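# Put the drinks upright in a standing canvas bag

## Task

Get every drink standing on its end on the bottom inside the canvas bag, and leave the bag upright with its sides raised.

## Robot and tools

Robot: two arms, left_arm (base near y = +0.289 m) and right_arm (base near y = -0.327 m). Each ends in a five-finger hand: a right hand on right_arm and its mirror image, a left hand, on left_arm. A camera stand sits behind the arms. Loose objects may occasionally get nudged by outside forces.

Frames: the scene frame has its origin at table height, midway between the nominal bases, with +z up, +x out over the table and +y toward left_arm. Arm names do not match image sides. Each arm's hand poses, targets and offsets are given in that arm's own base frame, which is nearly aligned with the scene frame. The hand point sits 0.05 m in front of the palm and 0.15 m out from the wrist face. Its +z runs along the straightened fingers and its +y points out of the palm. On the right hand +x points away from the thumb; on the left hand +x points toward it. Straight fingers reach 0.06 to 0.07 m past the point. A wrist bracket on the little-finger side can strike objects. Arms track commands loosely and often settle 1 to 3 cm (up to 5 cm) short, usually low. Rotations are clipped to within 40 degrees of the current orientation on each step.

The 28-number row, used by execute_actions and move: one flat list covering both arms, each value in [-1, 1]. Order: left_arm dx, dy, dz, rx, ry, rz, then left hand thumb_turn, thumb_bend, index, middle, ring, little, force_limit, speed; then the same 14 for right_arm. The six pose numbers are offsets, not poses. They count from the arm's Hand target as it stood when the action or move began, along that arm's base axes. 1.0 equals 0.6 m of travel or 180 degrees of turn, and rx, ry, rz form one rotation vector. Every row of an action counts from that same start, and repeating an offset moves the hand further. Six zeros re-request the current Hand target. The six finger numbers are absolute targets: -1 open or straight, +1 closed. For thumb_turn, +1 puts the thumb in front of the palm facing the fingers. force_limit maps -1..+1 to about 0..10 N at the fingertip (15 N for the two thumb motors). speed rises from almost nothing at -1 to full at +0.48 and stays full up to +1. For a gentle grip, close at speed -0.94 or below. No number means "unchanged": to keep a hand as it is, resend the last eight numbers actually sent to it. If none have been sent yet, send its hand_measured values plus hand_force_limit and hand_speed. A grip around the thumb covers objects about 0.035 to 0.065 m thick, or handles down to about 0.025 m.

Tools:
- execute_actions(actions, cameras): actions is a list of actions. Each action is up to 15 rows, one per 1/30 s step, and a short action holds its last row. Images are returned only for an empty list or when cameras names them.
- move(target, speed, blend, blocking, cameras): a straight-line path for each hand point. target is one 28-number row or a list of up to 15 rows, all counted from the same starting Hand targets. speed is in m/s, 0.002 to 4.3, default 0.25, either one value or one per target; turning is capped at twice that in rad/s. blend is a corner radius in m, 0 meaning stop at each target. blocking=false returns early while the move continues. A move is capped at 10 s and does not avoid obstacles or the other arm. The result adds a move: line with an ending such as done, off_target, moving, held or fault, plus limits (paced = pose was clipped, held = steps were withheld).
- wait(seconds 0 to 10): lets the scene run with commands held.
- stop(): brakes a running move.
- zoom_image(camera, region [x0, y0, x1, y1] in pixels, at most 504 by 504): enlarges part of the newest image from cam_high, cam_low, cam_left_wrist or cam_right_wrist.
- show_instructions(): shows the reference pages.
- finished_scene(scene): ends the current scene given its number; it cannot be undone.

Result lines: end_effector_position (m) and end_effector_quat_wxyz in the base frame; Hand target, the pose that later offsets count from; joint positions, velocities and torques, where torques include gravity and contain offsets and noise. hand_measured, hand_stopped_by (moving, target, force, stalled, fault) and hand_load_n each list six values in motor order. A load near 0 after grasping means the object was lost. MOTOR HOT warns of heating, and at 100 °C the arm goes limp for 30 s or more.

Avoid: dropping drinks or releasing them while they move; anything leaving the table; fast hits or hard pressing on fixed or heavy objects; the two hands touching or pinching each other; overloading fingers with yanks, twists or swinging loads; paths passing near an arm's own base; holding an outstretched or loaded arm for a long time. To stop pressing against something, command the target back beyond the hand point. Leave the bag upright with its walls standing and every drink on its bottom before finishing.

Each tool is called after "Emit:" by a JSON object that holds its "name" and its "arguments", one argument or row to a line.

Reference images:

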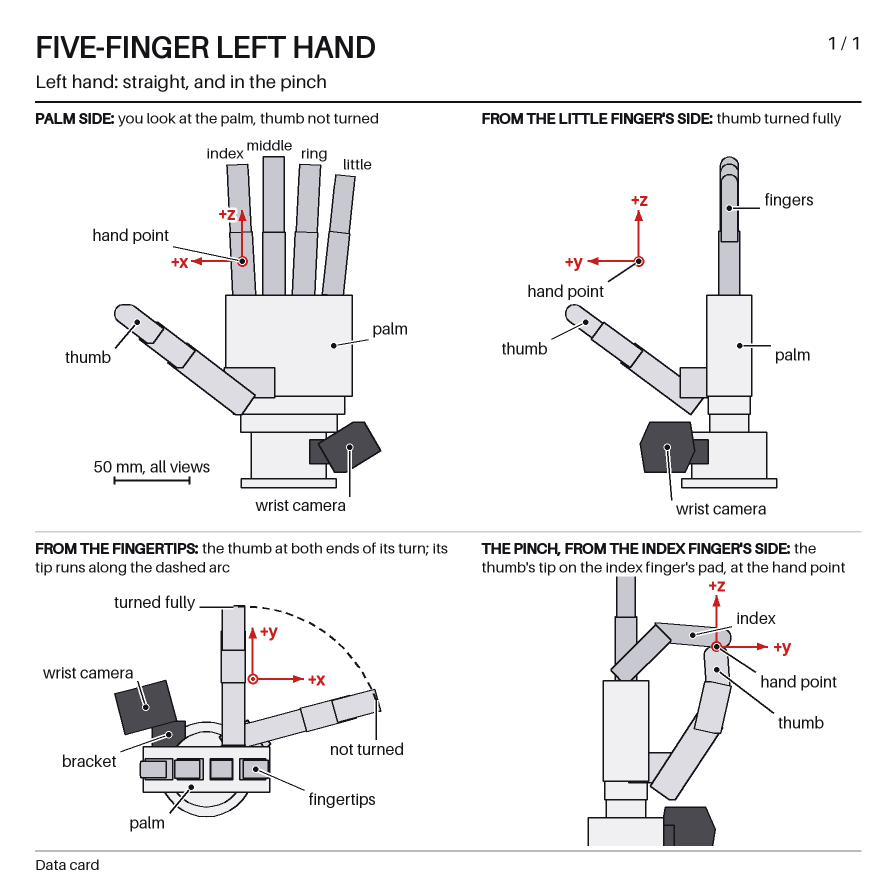

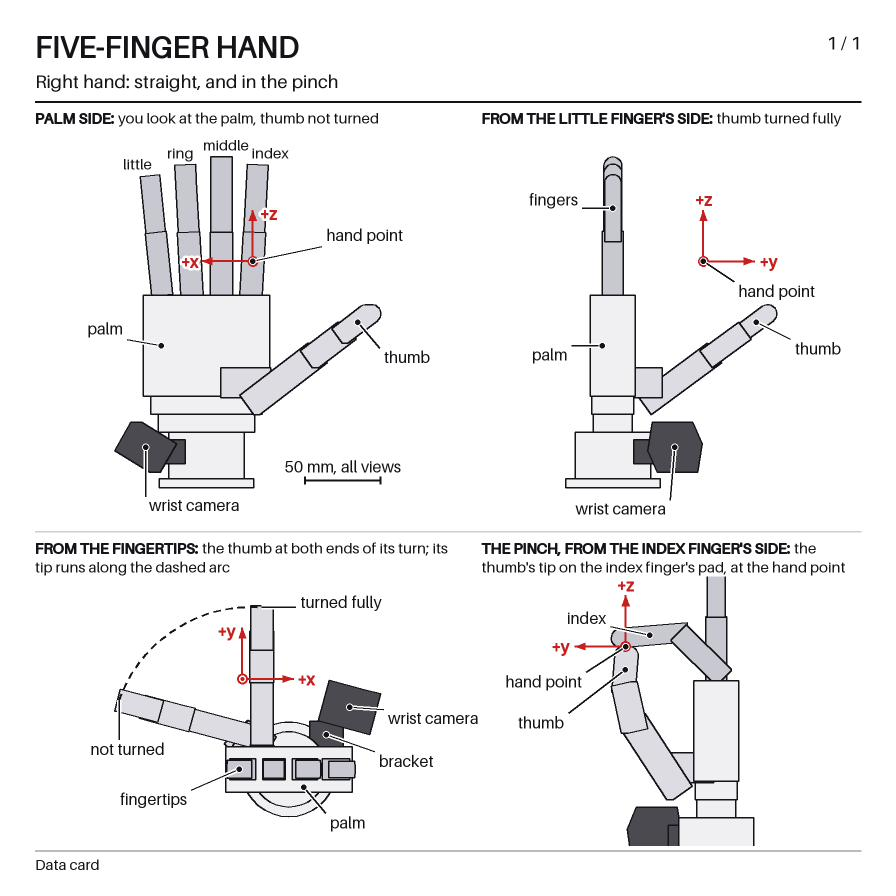

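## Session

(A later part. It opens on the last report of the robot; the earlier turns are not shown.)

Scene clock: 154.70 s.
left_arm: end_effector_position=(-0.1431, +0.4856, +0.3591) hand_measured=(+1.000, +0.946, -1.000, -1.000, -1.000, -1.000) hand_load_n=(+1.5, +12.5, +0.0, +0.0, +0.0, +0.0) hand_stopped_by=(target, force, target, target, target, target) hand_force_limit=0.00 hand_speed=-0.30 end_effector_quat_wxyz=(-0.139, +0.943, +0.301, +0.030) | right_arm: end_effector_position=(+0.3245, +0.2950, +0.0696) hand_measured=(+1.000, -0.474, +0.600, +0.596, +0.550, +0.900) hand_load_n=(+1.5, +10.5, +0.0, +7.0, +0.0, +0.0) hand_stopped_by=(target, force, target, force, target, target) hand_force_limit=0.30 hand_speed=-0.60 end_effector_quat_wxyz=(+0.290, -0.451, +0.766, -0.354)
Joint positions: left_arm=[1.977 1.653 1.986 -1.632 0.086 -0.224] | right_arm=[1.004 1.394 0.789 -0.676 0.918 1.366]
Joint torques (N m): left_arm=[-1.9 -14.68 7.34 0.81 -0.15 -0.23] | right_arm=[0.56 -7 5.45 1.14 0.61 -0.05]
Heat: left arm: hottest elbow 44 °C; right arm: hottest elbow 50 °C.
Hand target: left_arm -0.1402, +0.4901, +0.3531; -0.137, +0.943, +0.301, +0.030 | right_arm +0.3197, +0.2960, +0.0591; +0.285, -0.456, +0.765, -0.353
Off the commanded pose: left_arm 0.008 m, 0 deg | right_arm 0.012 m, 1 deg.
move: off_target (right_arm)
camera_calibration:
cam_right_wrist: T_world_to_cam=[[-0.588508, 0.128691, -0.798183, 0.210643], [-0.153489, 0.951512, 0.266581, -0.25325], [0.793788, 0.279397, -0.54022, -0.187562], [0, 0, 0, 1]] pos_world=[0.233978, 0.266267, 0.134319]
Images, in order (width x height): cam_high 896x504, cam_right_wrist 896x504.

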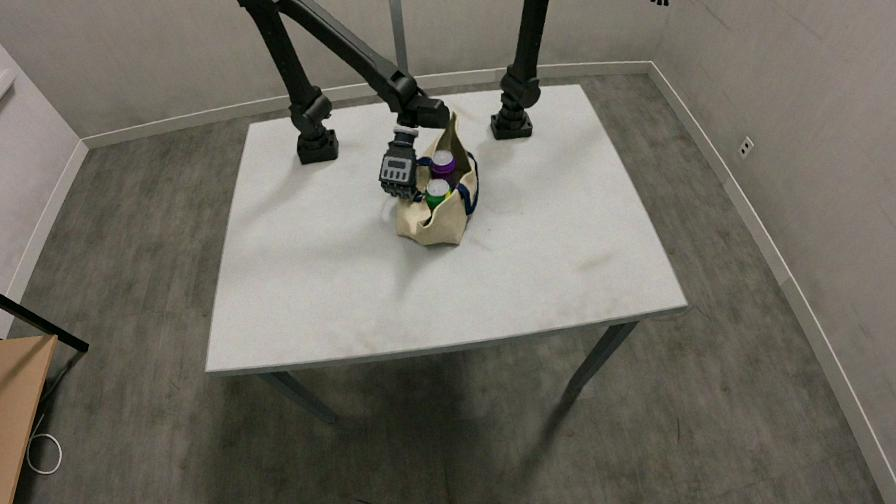

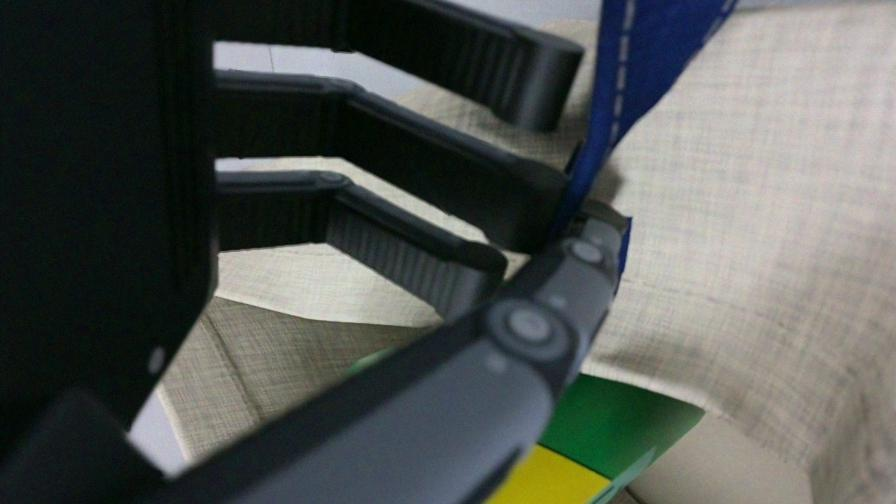

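Emit:
{"name": "move", "arguments": {
  "target": [0,0,0,0,0,0,1,1,-1,-1,-1,-1,0,-0.3,0,0.01,0.08,0,0,0,1,0.3,0.6,0.6,0.55,0.9,0.3,-0.6],
  "speed": 0.08,
  "cameras": ["cam_high","cam_low","cam_right_wrist"]
}}

Emit:
{"name": "zoom_image", "arguments": {
  "camera": "cam_high",
  "region": [370, 120, 490, 260]
}}

Emit:
{"name": "zoom_image", "arguments": {
  "camera": "cam_low",
  "region": [395, 190, 495, 270]
}}

Scene clock: 156.37 s.
left_arm: end_effector_position=(-0.1431, +0.4856, +0.3591) hand_measured=(+1.000, +0.946, -1.000, -1.000, -1.000, -1.000) hand_load_n=(+1.5, +12.5, +0.0, +0.0, +0.0, +0.0) hand_stopped_by=(target, force, target, target, target, target) hand_force_limit=0.00 hand_speed=-0.30 end_effector_quat_wxyz=(-0.139, +0.943, +0.301, +0.030) | right_arm: end_effector_position=(+0.3126, +0.2816, +0.0843) hand_measured=(+1.000, -0.474, +0.600, +0.596, +0.550, +0.900) hand_load_n=(+2.0, +10.0, +0.0, +6.5, +0.0, +0.0) hand_stopped_by=(target, force, target, force, target, target) hand_force_limit=0.30 hand_speed=-0.60 end_effector_quat_wxyz=(+0.263, -0.466, +0.761, -0.366)
Joint positions: left_arm=[1.977 1.653 1.986 -1.632 0.086 -0.224] | right_arm=[1.011 1.355 0.815 -0.816 0.918 1.377]
Joint torques (N m): left_arm=[-1.96 -14.62 7.34 0.83 -0.15 -0.22] | right_arm=[0.67 -8.41 9.74 0.18 0.7 -0.03]
Heat: left arm: hottest elbow 44 °C; right arm: hottest elbow 50 °C.
Hand target: left_arm -0.1402, +0.4901, +0.3531; -0.137, +0.943, +0.301, +0.030 | right_arm +0.3196, +0.3020, +0.1071; +0.285, -0.456, +0.765, -0.353
Off the commanded pose: left_arm 0.008 m, 0 deg | right_arm 0.031 m, 3 deg.
move: off_target (right_arm)
camera_calibration:
cam_right_wrist: T_world_to_cam=[[-0.618096, 0.0836566, -0.781638, 0.237642], [-0.145606, 0.964932, 0.218415, -0.248317], [0.7725, 0.248813, -0.58424, -0.147414], [0, 0, 0, 1]] pos_world=[0.224606, 0.256408, 0.153861]
Images, in order (width x height): cam_high 896x504, cam_low 896x504, cam_right_wrist 896x504.

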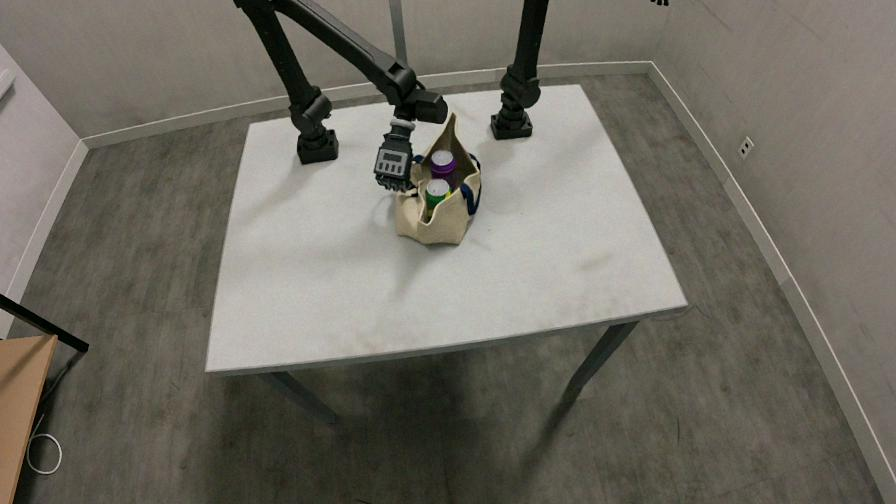

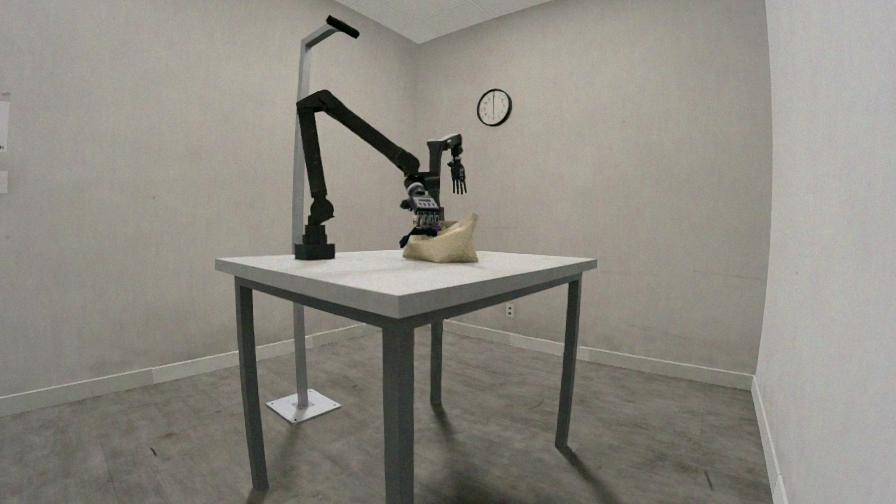

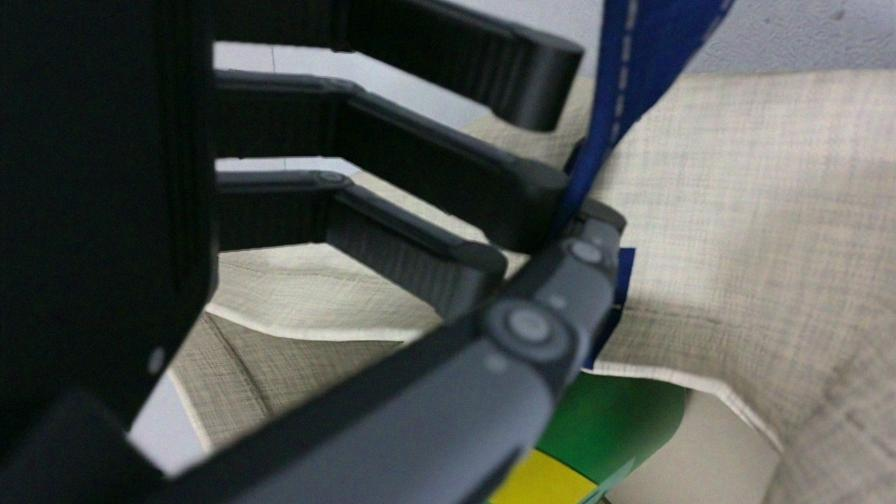

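Scaled by 3.600 from the camera's 896x504 image, which has a finer 1280x720 frame.

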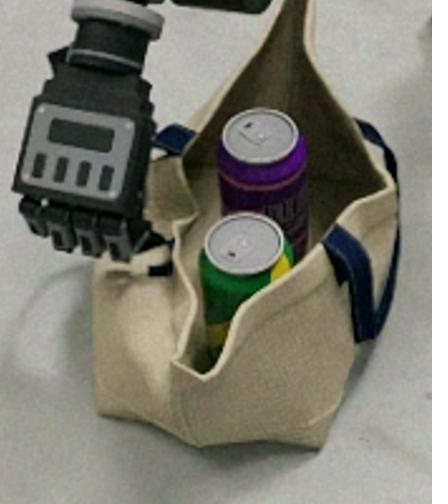

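Scaled by 5.040 from the camera's 896x504 image, which has a finer 1280x720 frame.

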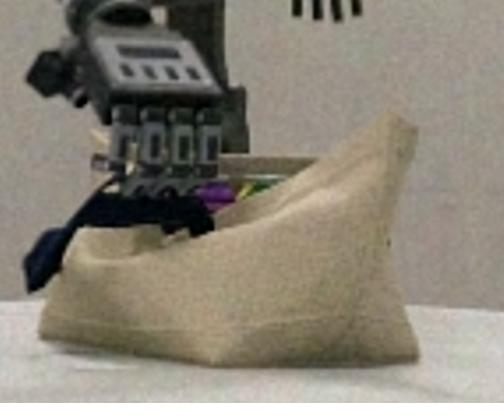

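Emit:
{"name": "move", "arguments": {
  "target": [0,0,0,0,0,0,1,1,-1,-1,-1,-1,0,-0.3,0.01,0.01,0.09,0,0,0,1,0.3,0.6,0.6,0.55,0.9,0.3,-0.6],
  "speed": 0.08,
  "cameras": ["cam_high","cam_low","cam_right_wrist"]
}}

Emit:
{"name": "zoom_image", "arguments": {
  "camera": "cam_high",
  "region": [370, 120, 490, 260]
}}

Emit:
{"name": "zoom_image", "arguments": {
  "camera": "cam_low",
  "region": [395, 190, 495, 270]
}}

Scene clock: 158.33 s.
left_arm: end_effector_position=(-0.1431, +0.4856, +0.3591) hand_measured=(+1.000, +0.946, -1.000, -1.000, -1.000, -1.000) hand_load_n=(+1.5, +12.5, +0.0, +0.0, +0.0, +0.0) hand_stopped_by=(target, force, target, target, target, target) hand_force_limit=0.00 hand_speed=-0.30 end_effector_quat_wxyz=(-0.139, +0.943, +0.301, +0.030) | right_arm: end_effector_position=(+0.3148, +0.2850, +0.1265) hand_measured=(+1.000, -0.474, +0.600, +0.596, +0.550, +0.900) hand_load_n=(+2.0, +10.0, +0.0, +6.5, +0.0, +0.0) hand_stopped_by=(target, force, target, force, target, target) hand_force_limit=0.30 hand_speed=-0.60 end_effector_quat_wxyz=(+0.254, -0.471, +0.759, -0.371)
Joint positions: left_arm=[1.977 1.653 1.986 -1.632 0.086 -0.224] | right_arm=[1.011 1.32 0.911 -0.97 0.918 1.377]
Joint torques (N m): left_arm=[-1.96 -14.62 7.35 0.83 -0.15 -0.23] | right_arm=[0.26 -9.17 11.44 0.29 0.66 -0.11]
Heat: left arm: hottest elbow 44 °C; right arm: hottest elbow 50 °C.
Hand target: left_arm -0.1402, +0.4901, +0.3531; -0.137, +0.943, +0.301, +0.030 | right_arm +0.3257, +0.3081, +0.1611; +0.286, -0.456, +0.765, -0.353
Off the commanded pose: left_arm 0.008 m, 0 deg | right_arm 0.043 m, 5 deg.
move: off_target (right_arm)
camera_calibration:
cam_right_wrist: T_world_to_cam=[[-0.62743, 0.0688466, -0.775624, 0.278149], [-0.142879, 0.968993, 0.201591, -0.26045], [0.765452, 0.237304, -0.598138, -0.117982], [0, 0, 0, 1]] pos_world=[0.227615, 0.261222, 0.197674]
Images, in order (width x height): cam_high 896x504, cam_low 896x504, cam_right_wrist 896x504.

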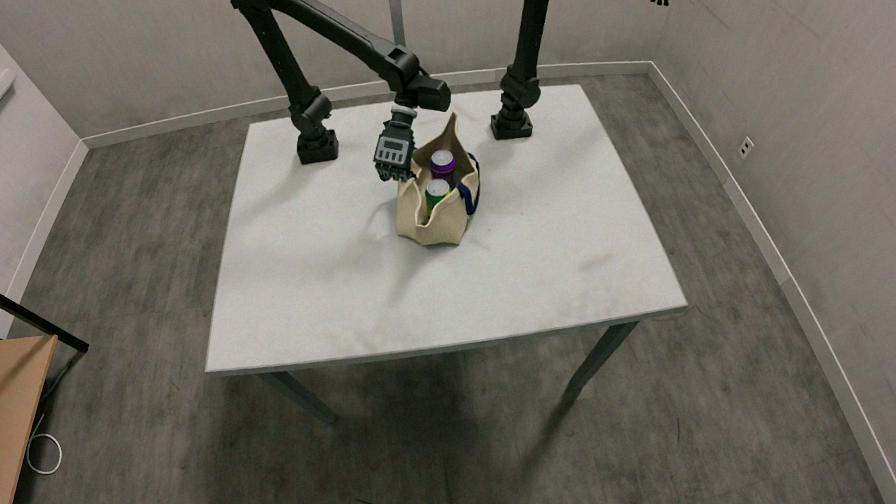

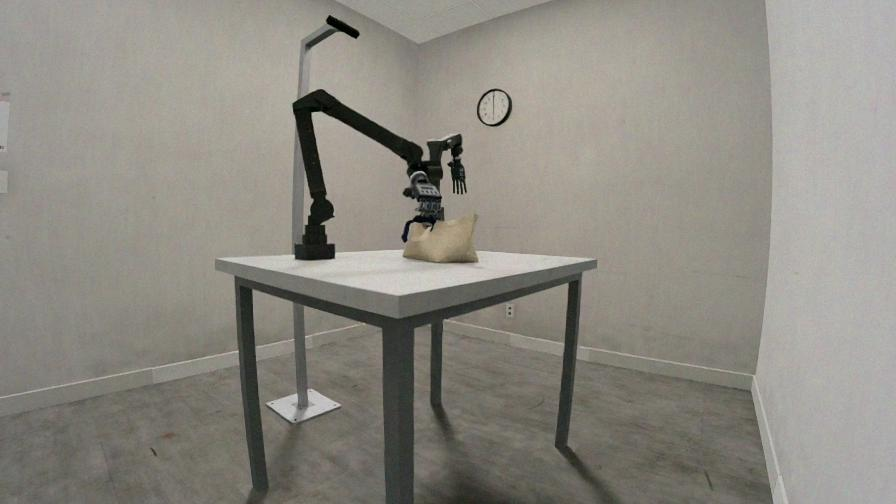

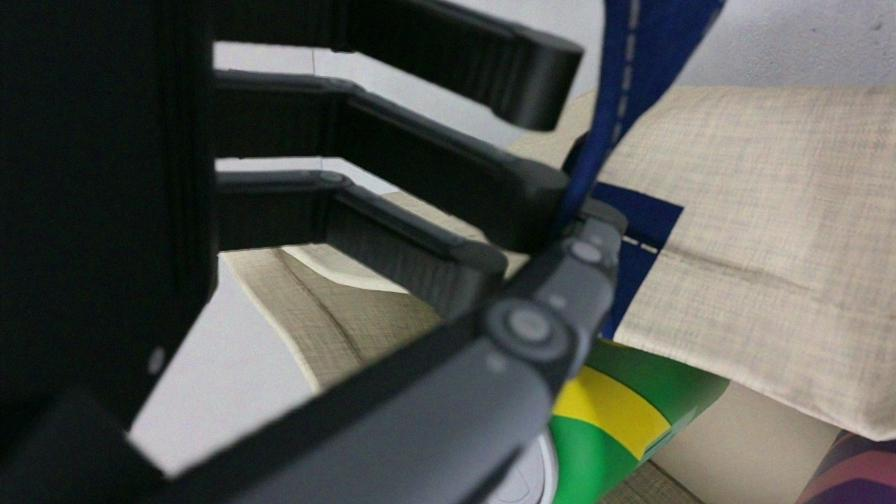

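Scaled by 3.600 from the camera's 896x504 image, which has a finer 1280x720 frame.

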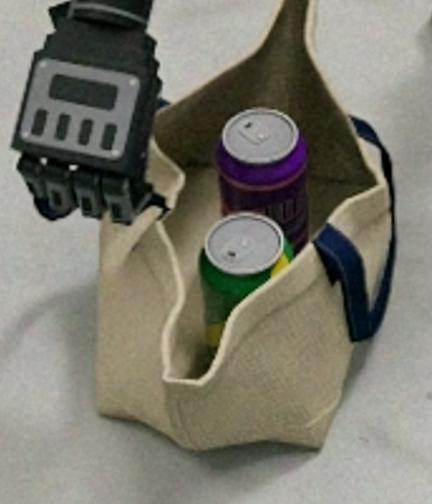

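Scaled by 5.040 from the camera's 896x504 image, which has a finer 1280x720 frame.

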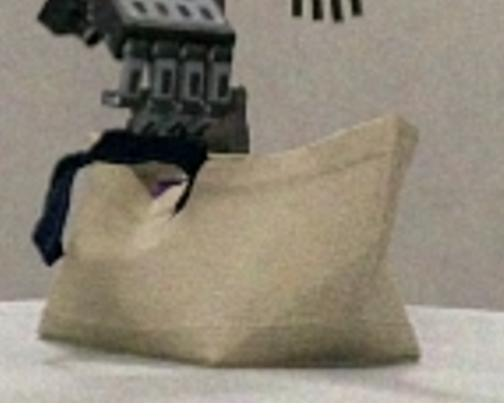

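Emit:
{"name": "move", "arguments": {
  "target": [
    [0,0,0,0,0,0,1,1,-1,-1,-1,-1,0,-0.3,0,0.0,0.02,0,0,0,1,0.3,0.6,0.6,0.55,0.9,0.3,-0.6],
    [0,0,0,0,0,0,1,1,-1,-1,-1,-1,0,-0.3,0,0.0,0.02,0,0,0,1,-0.95,-0.4,-0.4,-0.4,0.9,-0.1,-0.6]
  ],
  "speed": 0.08,
  "cameras": ["cam_high","cam_low","cam_right_wrist"]
}}

Emit:
{"name": "zoom_image", "arguments": {
  "camera": "cam_high",
  "region": [370, 120, 490, 260]
}}

Emit:
{"name": "zoom_image", "arguments": {
  "camera": "cam_low",
  "region": [395, 190, 495, 270]
}}

Scene clock: 161.20 s.
left_arm: end_effector_position=(-0.1431, +0.4856, +0.3591) hand_measured=(+1.000, +0.946, -1.000, -1.000, -1.000, -1.000) hand_load_n=(+1.5, +12.5, +0.0, +0.0, +0.0, +0.0) hand_stopped_by=(target, force, target, target, target, target) hand_force_limit=0.00 hand_speed=-0.30 end_effector_quat_wxyz=(-0.139, +0.943, +0.301, +0.030) | right_arm: end_effector_position=(+0.3180, +0.2904, +0.1470) hand_measured=(+1.000, -0.950, -0.400, -0.400, -0.400, +0.900) hand_load_n=(+0.0, +0.0, +0.0, +0.0, +0.0, +0.0) hand_stopped_by=(target, target, target, target, target, target) hand_force_limit=-0.10 hand_speed=-0.60 end_effector_quat_wxyz=(+0.262, -0.466, +0.761, -0.366)
Joint positions: left_arm=[1.977 1.653 1.986 -1.632 0.086 -0.224] | right_arm=[1.011 1.303 0.949 -1.004 0.918 1.377]
Joint torques (N m): left_arm=[-1.96 -14.62 7.35 0.83 -0.16 -0.23] | right_arm=[0.26 -8.47 10.78 0.32 0.67 -0.11]
Heat: left arm: hottest elbow 43 °C; right arm: hottest elbow 50 °C.
Hand target: left_arm -0.1402, +0.4901, +0.3531; -0.137, +0.943, +0.301, +0.030 | right_arm +0.3256, +0.3081, +0.1730; +0.285, -0.456, +0.765, -0.353
Off the commanded pose: left_arm 0.008 m, 0 deg | right_arm 0.032 m, 3 deg.
move: off_target (right_arm); target 2's new numbers were sent with right_arm's hand 0.044 m and 5 deg from that target
camera_calibration:
cam_right_wrist: T_world_to_cam=[[-0.618973, 0.0828127, -0.781034, 0.289679], [-0.14522, 0.965213, 0.217428, -0.269772], [0.77187, 0.248004, -0.585415, -0.116573], [0, 0, 0, 1]] pos_world=[0.230107, 0.265309, 0.216662]
Images, in order (width x height): cam_high 896x504, cam_low 896x504, cam_right_wrist 896x504.

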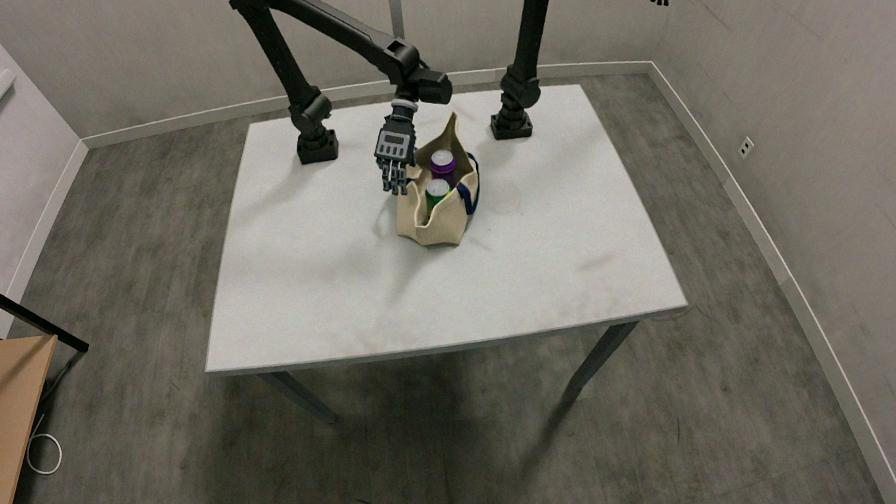

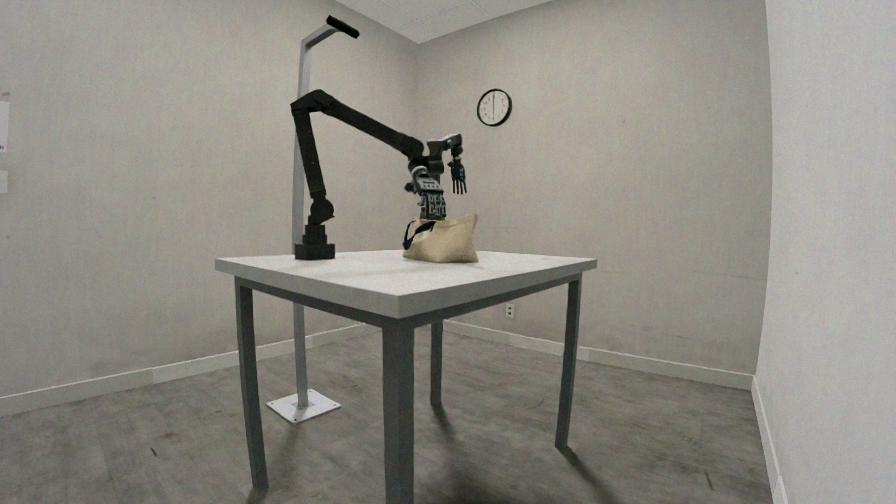

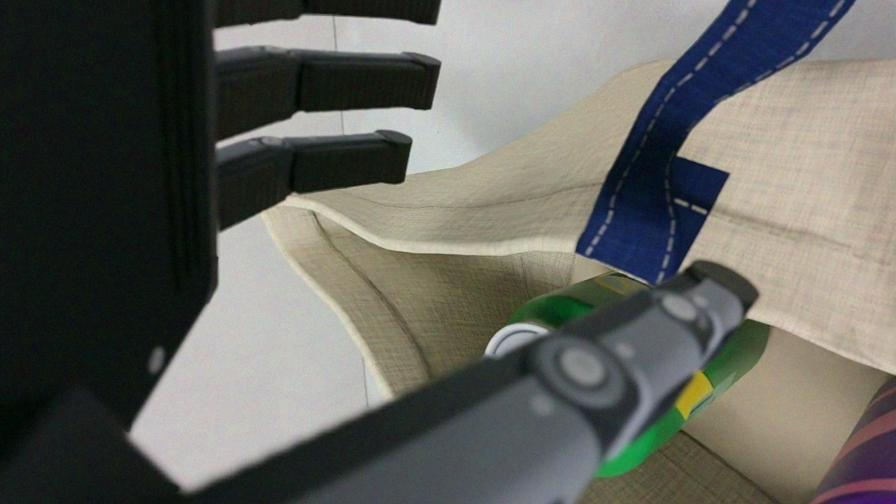

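Scaled by 3.600 from the camera's 896x504 image, which has a finer 1280x720 frame.

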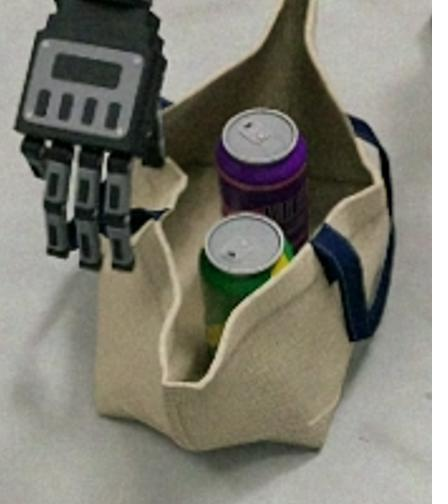

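Scaled by 5.040 from the camera's 896x504 image, which has a finer 1280x720 frame.

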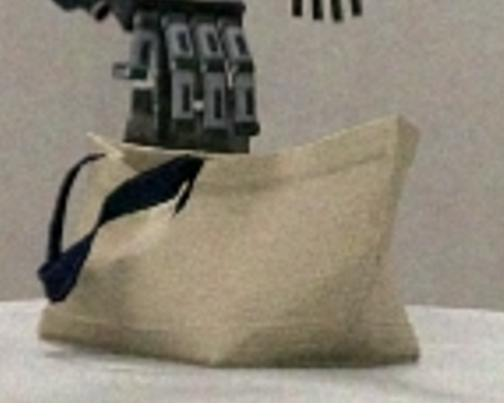

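Emit:
{"name": "move", "arguments": {
  "target": [
    [0,0,0,0,0,0,1,1,-1,-1,-1,-1,0,-0.3,0,0.0,0.15,0,0,0,1,-1,-0.6,-0.6,-0.6,0.9,-0.1,-0.6],
    [0,0,0,0,0,0,1,1,-1,-1,-1,-1,0,-0.3,0,-0.4,0.25,0,0,0,1,-1,-0.6,-0.6,-0.6,0.9,-0.1,-0.6]
  ],
  "speed": [0.12,0.25],
  "blend": 0.02,
  "cameras": ["cam_high","cam_low"]
}}

Emit:
{"name": "zoom_image", "arguments": {
  "camera": "cam_high",
  "region": [370, 100, 500, 260]
}}

Emit:
{"name": "zoom_image", "arguments": {
  "camera": "cam_low",
  "region": [395, 190, 495, 270]
}}

Scene clock: 164.50 s.
left_arm: end_effector_position=(-0.1431, +0.4856, +0.3591) hand_measured=(+1.000, +0.946, -1.000, -1.000, -1.000, -1.000) hand_load_n=(+1.5, +12.5, +0.0, +0.0, +0.0, +0.0) hand_stopped_by=(target, force, target, target, target, target) hand_force_limit=0.00 hand_speed=-0.30 end_effector_quat_wxyz=(-0.139, +0.943, +0.301, +0.030) | right_arm: end_effector_position=(+0.3245, +0.0710, +0.3253) hand_measured=(+1.000, -1.000, -0.600, -0.600, -0.600, +0.900) hand_load_n=(+0.0, -0.5, +0.0, +0.0, +0.0, +0.0) hand_stopped_by=(target, target, target, target, target, target) hand_force_limit=-0.10 hand_speed=-0.60 end_effector_quat_wxyz=(+0.284, -0.456, +0.767, -0.350)
Joint positions: left_arm=[1.977 1.653 1.986 -1.632 0.086 -0.224] | right_arm=[0.378 0.741 1.007 -1.046 0.567 0.633]
Joint torques (N m): left_arm=[-1.9 -14.62 7.32 0.83 -0.16 -0.23] | right_arm=[-1.08 -2.02 7.39 2.11 0.26 -0.26]
Heat: left arm: hottest elbow 43 °C; right arm: hottest elbow 51 °C.
Hand target: left_arm -0.1402, +0.4901, +0.3531; -0.137, +0.943, +0.301, +0.030 | right_arm +0.3256, +0.0680, +0.3230; +0.285, -0.456, +0.766, -0.353
Off the commanded pose: left_arm 0.008 m, 0 deg | right_arm 0.004 m, 0 deg.
move: done
Images, in order (width x height): cam_high 896x504, cam_low 896x504.

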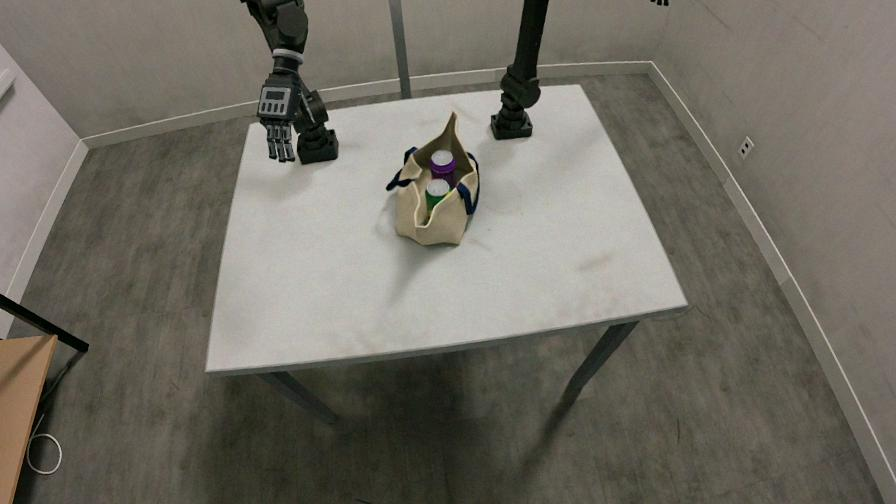

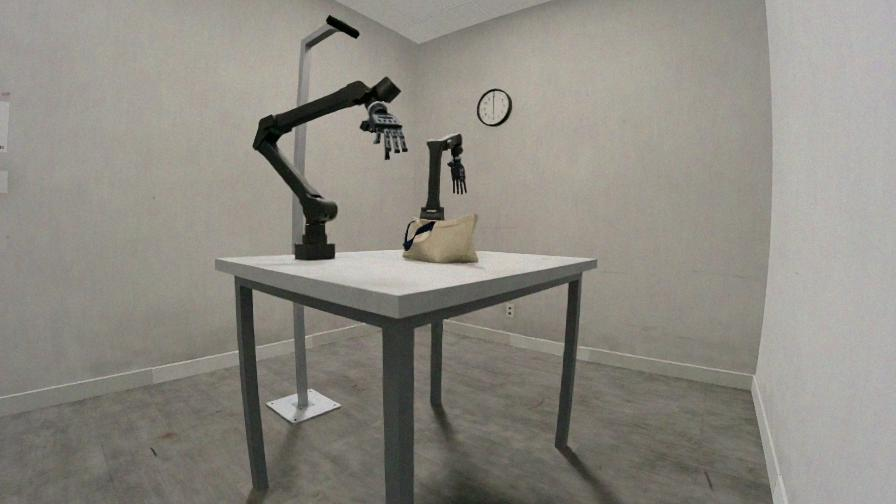

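Scaled by 3.150 from the camera's 896x504 image, which has a finer 1280x720 frame.

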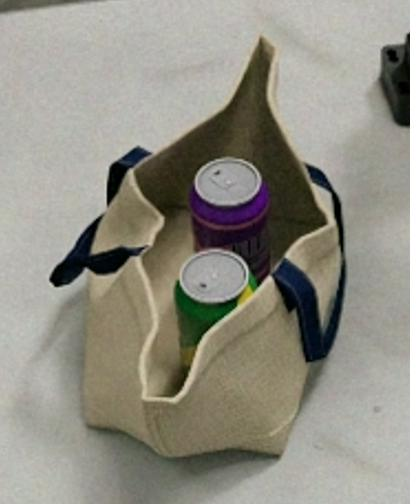

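Scaled by 5.040 from the camera's 896x504 image, which has a finer 1280x720 frame.

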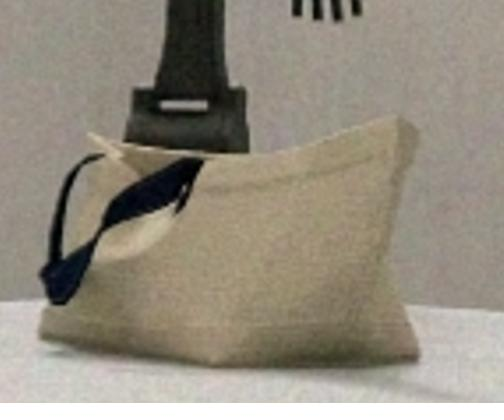

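Both drinks are standing upright in the bag, and its walls are up.

Emit:
{"name": "finished_scene", "arguments": {
  "scene": 2
}}

The scene is finished: the task was done.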